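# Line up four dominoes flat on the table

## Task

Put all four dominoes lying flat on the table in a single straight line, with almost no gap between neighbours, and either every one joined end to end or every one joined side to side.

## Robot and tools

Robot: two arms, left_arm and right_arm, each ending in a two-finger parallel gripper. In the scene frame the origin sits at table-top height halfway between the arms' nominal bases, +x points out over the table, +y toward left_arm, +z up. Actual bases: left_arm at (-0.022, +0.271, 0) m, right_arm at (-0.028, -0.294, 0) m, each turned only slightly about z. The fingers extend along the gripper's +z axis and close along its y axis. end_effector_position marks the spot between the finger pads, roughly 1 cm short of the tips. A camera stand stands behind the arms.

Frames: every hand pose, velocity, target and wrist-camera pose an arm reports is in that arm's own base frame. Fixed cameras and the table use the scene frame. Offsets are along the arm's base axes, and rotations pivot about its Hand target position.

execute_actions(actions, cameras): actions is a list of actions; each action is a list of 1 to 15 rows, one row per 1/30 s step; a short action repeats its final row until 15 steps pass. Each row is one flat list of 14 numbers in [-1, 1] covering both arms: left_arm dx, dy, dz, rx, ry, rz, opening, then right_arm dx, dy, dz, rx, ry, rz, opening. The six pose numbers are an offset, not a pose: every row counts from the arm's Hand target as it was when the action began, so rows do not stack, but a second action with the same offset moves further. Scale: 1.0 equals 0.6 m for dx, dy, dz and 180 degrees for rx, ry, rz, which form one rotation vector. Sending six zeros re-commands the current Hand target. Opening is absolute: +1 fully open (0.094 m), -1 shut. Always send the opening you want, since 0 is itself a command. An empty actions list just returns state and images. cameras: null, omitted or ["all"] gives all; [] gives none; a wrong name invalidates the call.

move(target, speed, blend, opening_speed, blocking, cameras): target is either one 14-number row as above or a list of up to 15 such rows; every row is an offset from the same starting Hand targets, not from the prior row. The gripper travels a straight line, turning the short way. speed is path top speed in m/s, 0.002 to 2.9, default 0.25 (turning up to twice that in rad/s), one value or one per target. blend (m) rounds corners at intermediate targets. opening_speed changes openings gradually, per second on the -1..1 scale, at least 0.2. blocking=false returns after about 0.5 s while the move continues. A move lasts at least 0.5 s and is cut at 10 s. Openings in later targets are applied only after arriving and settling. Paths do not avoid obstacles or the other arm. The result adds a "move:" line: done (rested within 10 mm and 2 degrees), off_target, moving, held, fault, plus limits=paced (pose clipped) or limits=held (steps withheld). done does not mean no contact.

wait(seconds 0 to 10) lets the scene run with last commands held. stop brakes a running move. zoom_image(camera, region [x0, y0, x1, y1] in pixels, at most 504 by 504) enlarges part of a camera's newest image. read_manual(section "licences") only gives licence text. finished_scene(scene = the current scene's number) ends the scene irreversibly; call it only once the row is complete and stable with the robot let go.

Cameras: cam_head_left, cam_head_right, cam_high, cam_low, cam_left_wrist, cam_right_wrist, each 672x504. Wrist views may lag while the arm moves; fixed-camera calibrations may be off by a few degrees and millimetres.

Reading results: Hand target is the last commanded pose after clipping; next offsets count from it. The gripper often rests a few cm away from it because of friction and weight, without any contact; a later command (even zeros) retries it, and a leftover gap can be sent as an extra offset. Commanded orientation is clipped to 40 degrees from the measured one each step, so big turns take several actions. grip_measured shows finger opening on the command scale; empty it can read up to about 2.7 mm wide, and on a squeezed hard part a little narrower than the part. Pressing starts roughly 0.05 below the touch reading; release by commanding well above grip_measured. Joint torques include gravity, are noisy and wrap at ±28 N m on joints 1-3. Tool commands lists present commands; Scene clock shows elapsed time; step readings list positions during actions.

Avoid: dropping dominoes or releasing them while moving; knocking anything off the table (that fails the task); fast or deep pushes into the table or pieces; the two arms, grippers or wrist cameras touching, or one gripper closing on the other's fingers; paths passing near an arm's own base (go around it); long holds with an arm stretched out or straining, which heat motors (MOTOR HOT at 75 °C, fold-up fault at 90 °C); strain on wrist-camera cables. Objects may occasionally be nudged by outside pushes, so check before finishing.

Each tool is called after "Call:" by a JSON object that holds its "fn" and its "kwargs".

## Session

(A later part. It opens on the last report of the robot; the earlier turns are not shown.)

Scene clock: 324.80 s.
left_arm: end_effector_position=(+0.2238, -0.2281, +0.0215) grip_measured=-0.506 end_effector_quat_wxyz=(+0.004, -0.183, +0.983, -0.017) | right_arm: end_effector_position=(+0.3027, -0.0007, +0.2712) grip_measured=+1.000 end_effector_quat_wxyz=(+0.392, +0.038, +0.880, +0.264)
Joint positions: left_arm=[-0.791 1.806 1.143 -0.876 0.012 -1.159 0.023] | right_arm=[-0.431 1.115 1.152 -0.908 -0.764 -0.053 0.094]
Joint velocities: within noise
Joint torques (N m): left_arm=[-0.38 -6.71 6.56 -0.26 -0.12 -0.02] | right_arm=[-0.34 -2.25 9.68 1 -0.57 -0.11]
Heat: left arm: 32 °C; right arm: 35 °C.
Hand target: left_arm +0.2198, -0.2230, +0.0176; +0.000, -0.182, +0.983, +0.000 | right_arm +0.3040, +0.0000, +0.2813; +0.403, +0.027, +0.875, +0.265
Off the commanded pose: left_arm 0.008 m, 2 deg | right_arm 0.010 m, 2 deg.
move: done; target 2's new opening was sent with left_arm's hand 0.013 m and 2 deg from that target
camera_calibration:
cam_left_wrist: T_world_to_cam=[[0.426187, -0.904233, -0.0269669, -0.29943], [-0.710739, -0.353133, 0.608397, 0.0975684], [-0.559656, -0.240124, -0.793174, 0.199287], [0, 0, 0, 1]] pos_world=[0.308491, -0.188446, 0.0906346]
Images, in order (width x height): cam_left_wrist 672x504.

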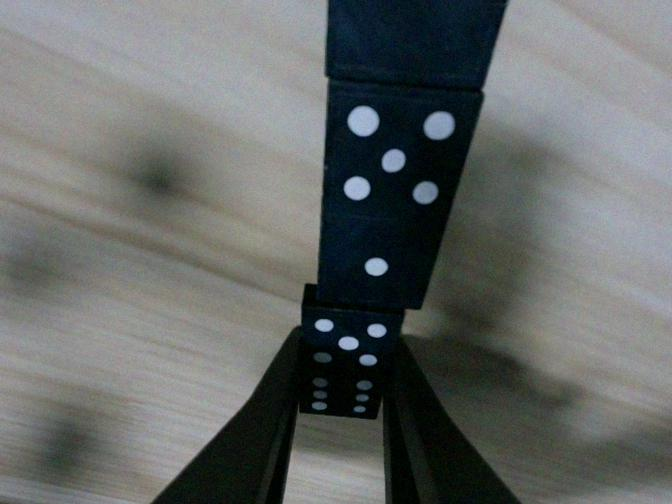

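Call:
{"fn": "move", "kwargs": {"target": [0.003,-0.0085,0,0,0,0,-0.7,0,0,0,0,0,0,1], "speed": 0.05, "cameras": ["cam_left_wrist"]}}

Call:
{"fn": "zoom_image", "kwargs": {"camera": "cam_left_wrist", "region": [230, 200, 450, 420]}}

Scene clock: 327.30 s.
left_arm: end_effector_position=(+0.2223, -0.2286, +0.0215) grip_measured=-0.506 end_effector_quat_wxyz=(+0.004, -0.181, +0.983, -0.016) | right_arm: end_effector_position=(+0.3027, -0.0007, +0.2712) grip_measured=+1.000 end_effector_quat_wxyz=(+0.392, +0.038, +0.880, +0.264)
Joint positions: left_arm=[-0.796 1.806 1.143 -0.878 0.012 -1.161 0.023] | right_arm=[-0.431 1.115 1.152 -0.908 -0.764 -0.053 0.094]
Joint velocities: within noise
Joint torques (N m): left_arm=[-0.62 -5.57 8.51 -0.27 -0.11 -0.02] | right_arm=[-0.47 -2.19 9.74 1 -0.53 -0.12]
Heat: left arm: 32 °C; right arm: 36 °C.
Hand target: left_arm +0.2216, -0.2281, +0.0176; +0.000, -0.182, +0.983, +0.000 | right_arm +0.3040, +0.0000, +0.2813; +0.403, +0.027, +0.875, +0.265
Off the commanded pose: left_arm 0.004 m, 2 deg | right_arm 0.010 m, 2 deg.
move: done
camera_calibration:
cam_left_wrist: T_world_to_cam=[[0.424032, -0.905166, -0.0295033, -0.298901], [-0.710387, -0.352639, 0.609094, 0.0963481], [-0.561736, -0.237317, -0.792549, 0.199399], [0, 0, 0, 1]] pos_world=[0.307198, -0.189258, 0.0905299]
Images, in order (width x height): cam_left_wrist 672x504.

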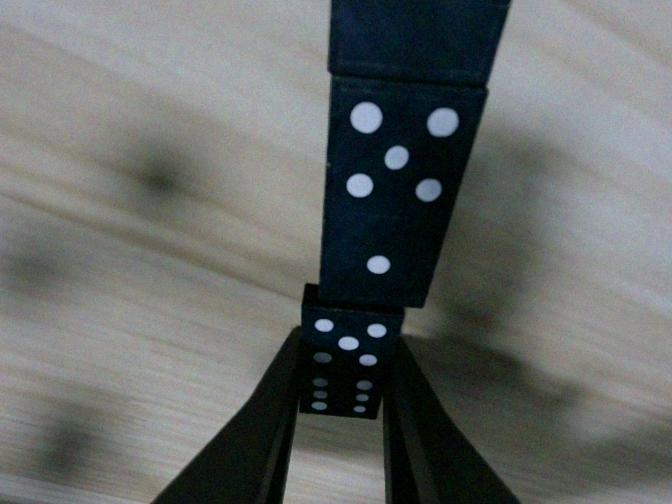

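Scaled by 2.291 from the camera's 672x504 image, which has a finer 960x720 frame.

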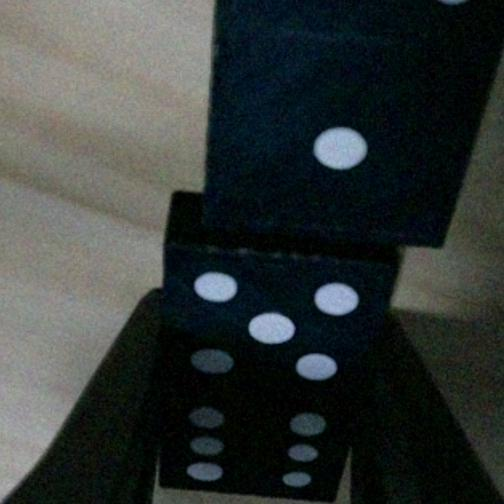

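Call:
{"fn": "move", "kwargs": {"target": [0.003,-0.009,0,0,0,0,-0.7,0,0,0,0,0,0,1], "speed": 0.05, "cameras": ["cam_left_wrist"]}}

Call:
{"fn": "zoom_image", "kwargs": {"camera": "cam_left_wrist", "region": [230, 200, 450, 420]}}

Scene clock: 330.03 s.
left_arm: end_effector_position=(+0.2239, -0.2340, +0.0217) grip_measured=-0.506 end_effector_quat_wxyz=(+0.003, -0.181, +0.983, -0.015) | right_arm: end_effector_position=(+0.3027, -0.0007, +0.2712) grip_measured=+1.000 end_effector_quat_wxyz=(+0.392, +0.038, +0.880, +0.264)
Joint positions: left_arm=[-0.804 1.825 1.168 -0.886 0.012 -1.168 0.023] | right_arm=[-0.431 1.115 1.152 -0.908 -0.764 -0.053 0.094]
Joint velocities: within noise
Joint torques (N m): left_arm=[-0.57 -5.76 8.38 -0.26 -0.12 -0.04] | right_arm=[-0.46 -2.19 9.73 0.97 -0.53 -0.08]
Heat: left arm: 32 °C; right arm: 36 °C.
Hand target: left_arm +0.2234, -0.2334, +0.0175; +0.000, -0.182, +0.983, +0.000 | right_arm +0.3040, +0.0000, +0.2813; +0.403, +0.027, +0.875, +0.265
Off the commanded pose: left_arm 0.004 m, 2 deg | right_arm 0.010 m, 2 deg.
move: done
camera_calibration:
cam_left_wrist: T_world_to_cam=[[0.423324, -0.90545, -0.0309493, -0.304352], [-0.709856, -0.352717, 0.609668, 0.0953984], [-0.56294, -0.236118, -0.792052, 0.199744], [0, 0, 0, 1]] pos_world=[0.309002, -0.194764, 0.0906268]
Images, in order (width x height): cam_left_wrist 672x504.

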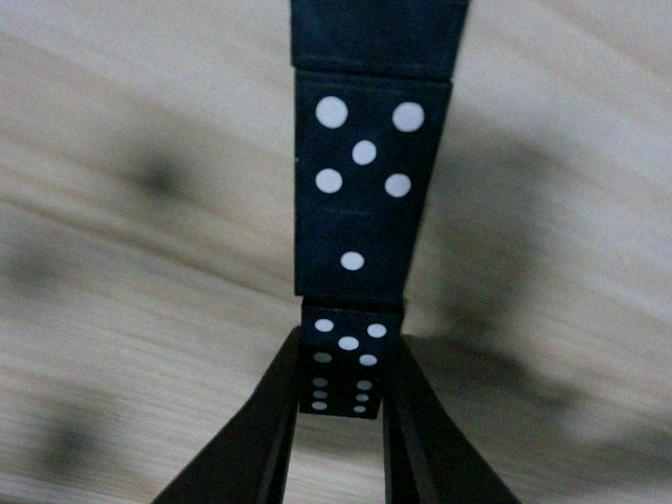

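Scaled by 2.291 from the camera's 672x504 image, which has a finer 960x720 frame.

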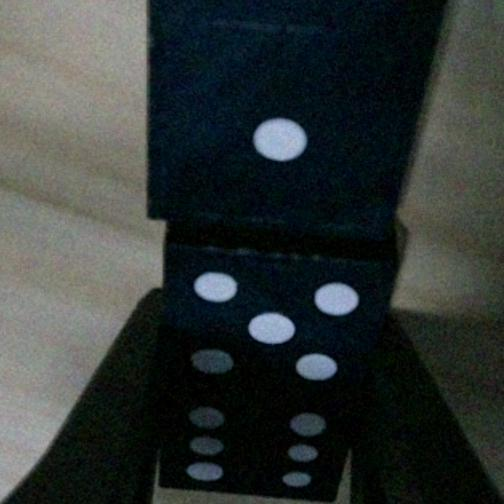

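Call:
{"fn": "move", "kwargs": {"target": [0.0075,0.006,0,0,0,0,-0.7,0,0,0,0,0,0,1], "speed": 0.05, "cameras": ["cam_left_wrist"]}}

Call:
{"fn": "zoom_image", "kwargs": {"camera": "cam_left_wrist", "region": [230, 200, 450, 420]}}

Scene clock: 334.10 s.
left_arm: end_effector_position=(+0.2249, -0.2329, +0.0216) grip_measured=-0.506 end_effector_quat_wxyz=(+0.003, -0.180, +0.983, -0.015) | right_arm: end_effector_position=(+0.3027, -0.0007, +0.2712) grip_measured=+1.000 end_effector_quat_wxyz=(+0.392, +0.038, +0.880, +0.264)
Joint positions: left_arm=[-0.799 1.825 1.168 -0.886 0.012 -1.162 0.023] | right_arm=[-0.431 1.115 1.152 -0.908 -0.764 -0.053 0.094]
Joint velocities: within noise
Joint torques (N m): left_arm=[0.51 -5.65 8.61 -0.26 -0.11 0.02] | right_arm=[-0.42 -2.29 9.63 0.98 -0.54 -0.09]
Heat: left arm: 32 °C; right arm: 36 °C.
Hand target: left_arm +0.2278, -0.2298, +0.0174; +0.000, -0.182, +0.983, +0.000 | right_arm +0.3040, -0.0001, +0.2813; +0.403, +0.027, +0.875, +0.265
Off the commanded pose: left_arm 0.006 m, 2 deg | right_arm 0.010 m, 2 deg.
move: done
camera_calibration:
cam_left_wrist: T_world_to_cam=[[0.421924, -0.906077, -0.0316845, -0.30359], [-0.71022, -0.352039, 0.609636, 0.0967329], [-0.563531, -0.234717, -0.792048, 0.200893], [0, 0, 0, 1]] pos_world=[0.310003, -0.19387, 0.0905259]
Images, in order (width x height): cam_left_wrist 672x504.

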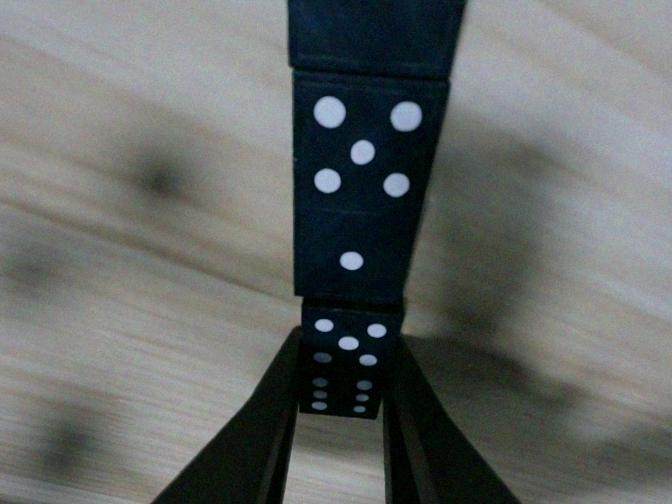

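Scaled by 2.291 from the camera's 672x504 image, which has a finer 960x720 frame.

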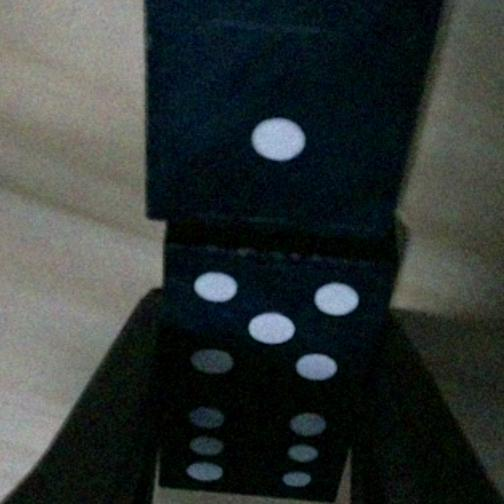

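Call:
{"fn": "move", "kwargs": {"target": [0.006,0.005,0,0,0,0,-0.7,0,0,0,0,0,0,1], "speed": 0.05, "cameras": ["cam_left_wrist"]}}

Call:
{"fn": "zoom_image", "kwargs": {"camera": "cam_left_wrist", "region": [230, 200, 450, 420]}}

Scene clock: 336.27 s.
left_arm: end_effector_position=(+0.2285, -0.2300, +0.0217) grip_measured=-0.506 end_effector_quat_wxyz=(+0.003, -0.180, +0.984, -0.014) | right_arm: end_effector_position=(+0.3027, -0.0007, +0.2712) grip_measured=+1.000 end_effector_quat_wxyz=(+0.392, +0.038, +0.880, +0.264)
Joint positions: left_arm=[-0.785 1.828 1.173 -0.89 0.012 -1.148 0.023] | right_arm=[-0.431 1.115 1.152 -0.908 -0.764 -0.053 0.094]
Joint velocities: within noise
Joint torques (N m): left_arm=[0.54 -5.78 8.39 -0.23 -0.11 0] | right_arm=[-0.49 -2.18 9.8 0.98 -0.55 -0.11]
Heat: left arm: 32 °C; right arm: 36 °C.
Hand target: left_arm +0.2314, -0.2269, +0.0175; +0.000, -0.182, +0.983, +0.000 | right_arm +0.3040, -0.0001, +0.2813; +0.403, +0.027, +0.875, +0.265
Off the commanded pose: left_arm 0.006 m, 2 deg | right_arm 0.010 m, 2 deg.
move: done
camera_calibration:
cam_left_wrist: T_world_to_cam=[[0.421515, -0.906204, -0.0334494, -0.302355], [-0.709754, -0.352647, 0.609827, 0.100008], [-0.564423, -0.23331, -0.791829, 0.204242], [0, 0, 0, 1]] pos_world=[0.313707, -0.191076, 0.0906233]
Images, in order (width x height): cam_left_wrist 672x504.

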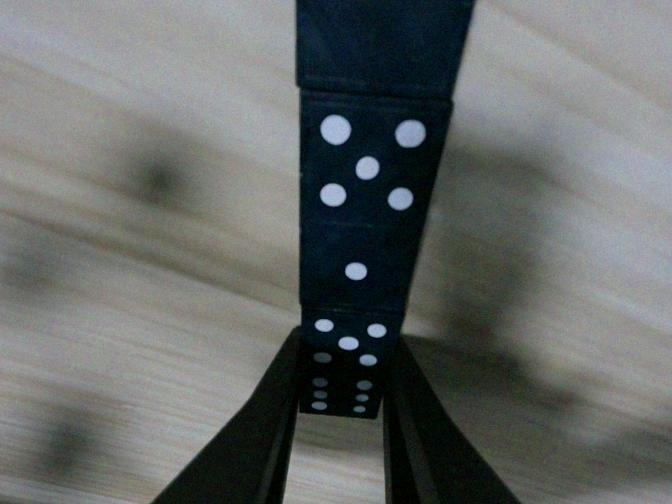

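Scaled by 2.291 from the camera's 672x504 image, which has a finer 960x720 frame.

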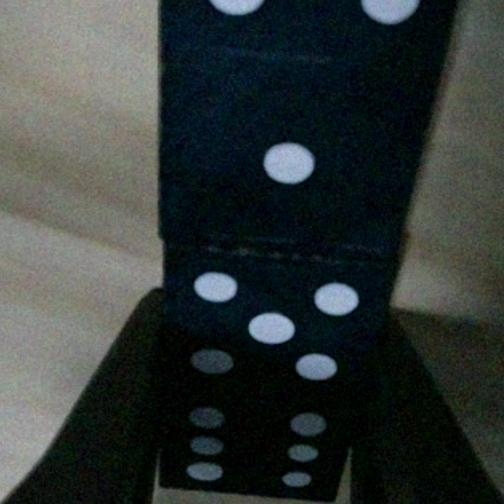

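Call:
{"fn": "move", "kwargs": {"target": [[0,0,0,0,0,0,-0.35,0,0,0,0,0,0,1],[0,0,0,0,0,0,-0.1,0,0,0,0,0,0,1],[0,0,0.12,0,0,0,-0.1,0,0,0,0,0,0,1],[-0.06,0.12,0.22,0,0,0,-0.1,0,0,0,0,0,0,1]], "speed": 0.08, "opening_speed": 0.6, "cameras": ["cam_left_wrist","cam_head_right","cam_low"]}}

Call:
{"fn": "zoom_image", "kwargs": {"camera": "cam_head_right", "region": [300, 200, 400, 295]}}

Call:
{"fn": "zoom_image", "kwargs": {"camera": "cam_left_wrist", "region": [300, 0, 600, 300]}}

Call:
{"fn": "zoom_image", "kwargs": {"camera": "cam_low", "region": [430, 180, 640, 280]}}

Scene clock: 346.00 s.
left_arm: end_effector_position=(+0.2000, -0.1631, +0.1487) grip_measured=-0.102 end_effector_quat_wxyz=(+0.000, -0.181, +0.983, -0.009) | right_arm: end_effector_position=(+0.3027, -0.0007, +0.2712) grip_measured=+1.000 end_effector_quat_wxyz=(+0.392, +0.038, +0.880, +0.264)
Joint positions: left_arm=[-0.68 1.508 1.336 -1.386 0.012 -1.044 0.042] | right_arm=[-0.431 1.115 1.152 -0.908 -0.764 -0.053 0.094]
Joint velocities: within noise
Joint torques (N m): left_arm=[0.43 -6.83 5.87 -0.27 -0.11 0.07] | right_arm=[-0.44 -2.22 9.76 0.99 -0.54 -0.08]
Heat: left arm: 32 °C; right arm: 36 °C.
Hand target: left_arm +0.1955, -0.1548, +0.1495; +0.000, -0.182, +0.983, +0.000 | right_arm +0.3040, -0.0001, +0.2813; +0.403, +0.027, +0.875, +0.265
Off the commanded pose: left_arm 0.009 m, 1 deg | right_arm 0.010 m, 2 deg.
move: done
camera_calibration:
cam_left_wrist: T_world_to_cam=[[0.422305, -0.905335, -0.0450174, -0.223831], [-0.704834, -0.359196, 0.611708, 0.0235065], [-0.569971, -0.226598, -0.789802, 0.306228], [0, 0, 0, 1]] pos_world=[0.285634, -0.124808, 0.217404]
Images, in order (width x height): cam_head_right 672x504, cam_low 672x504, cam_left_wrist 672x504.

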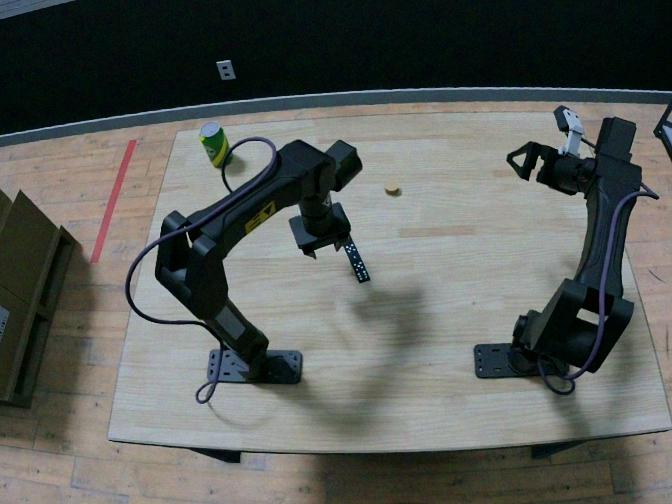

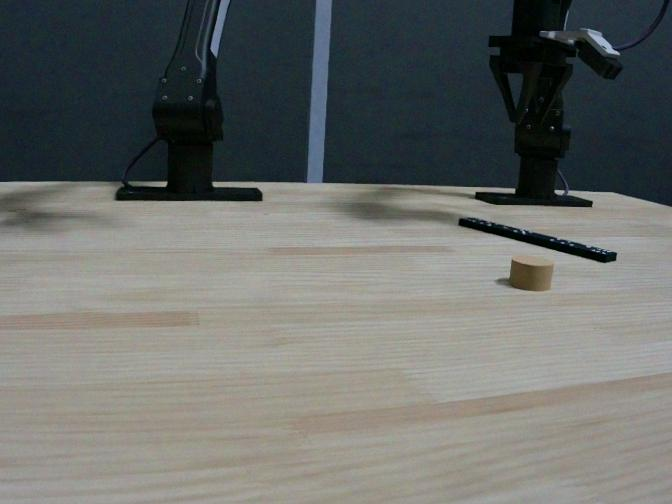

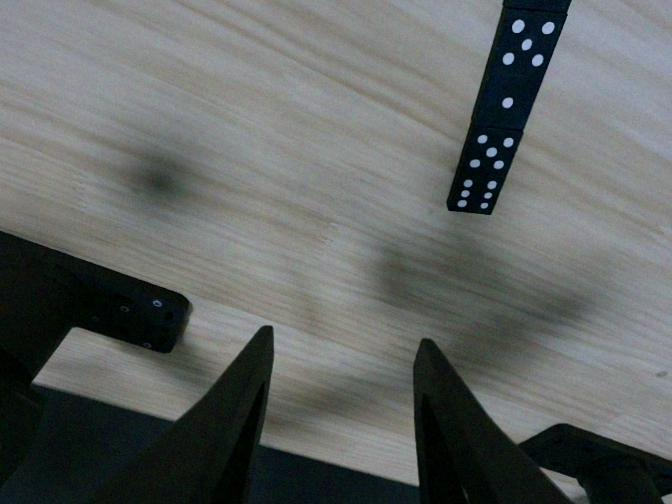

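Scaled by 5.040 from the camera's 672x504 image, which has a finer 960x720 frame.

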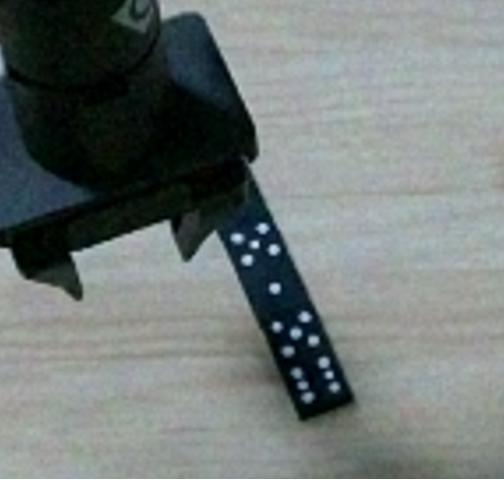

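Scaled by 1.680 from the camera's 672x504 image, which has a finer 960x720 frame.

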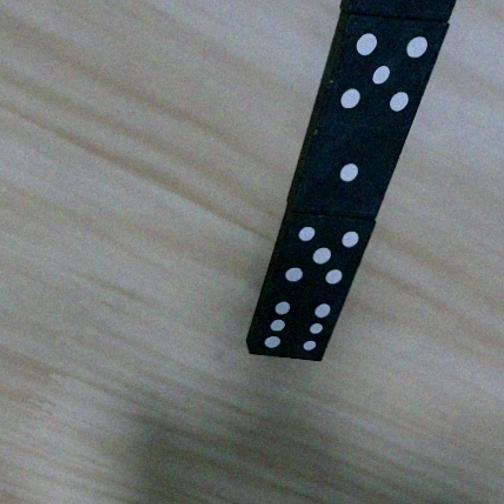

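Scaled by 2.400 from the camera's 672x504 image, which has a finer 960x720 frame.

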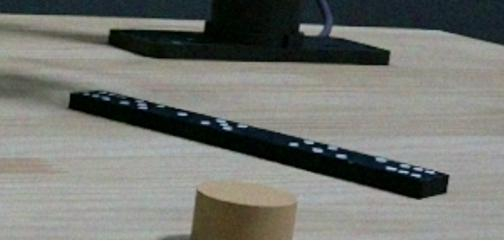

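Straight and touching. Done.

Call:
{"fn": "finished_scene", "kwargs": {"scene": 1}}

The scene is finished: the task was done.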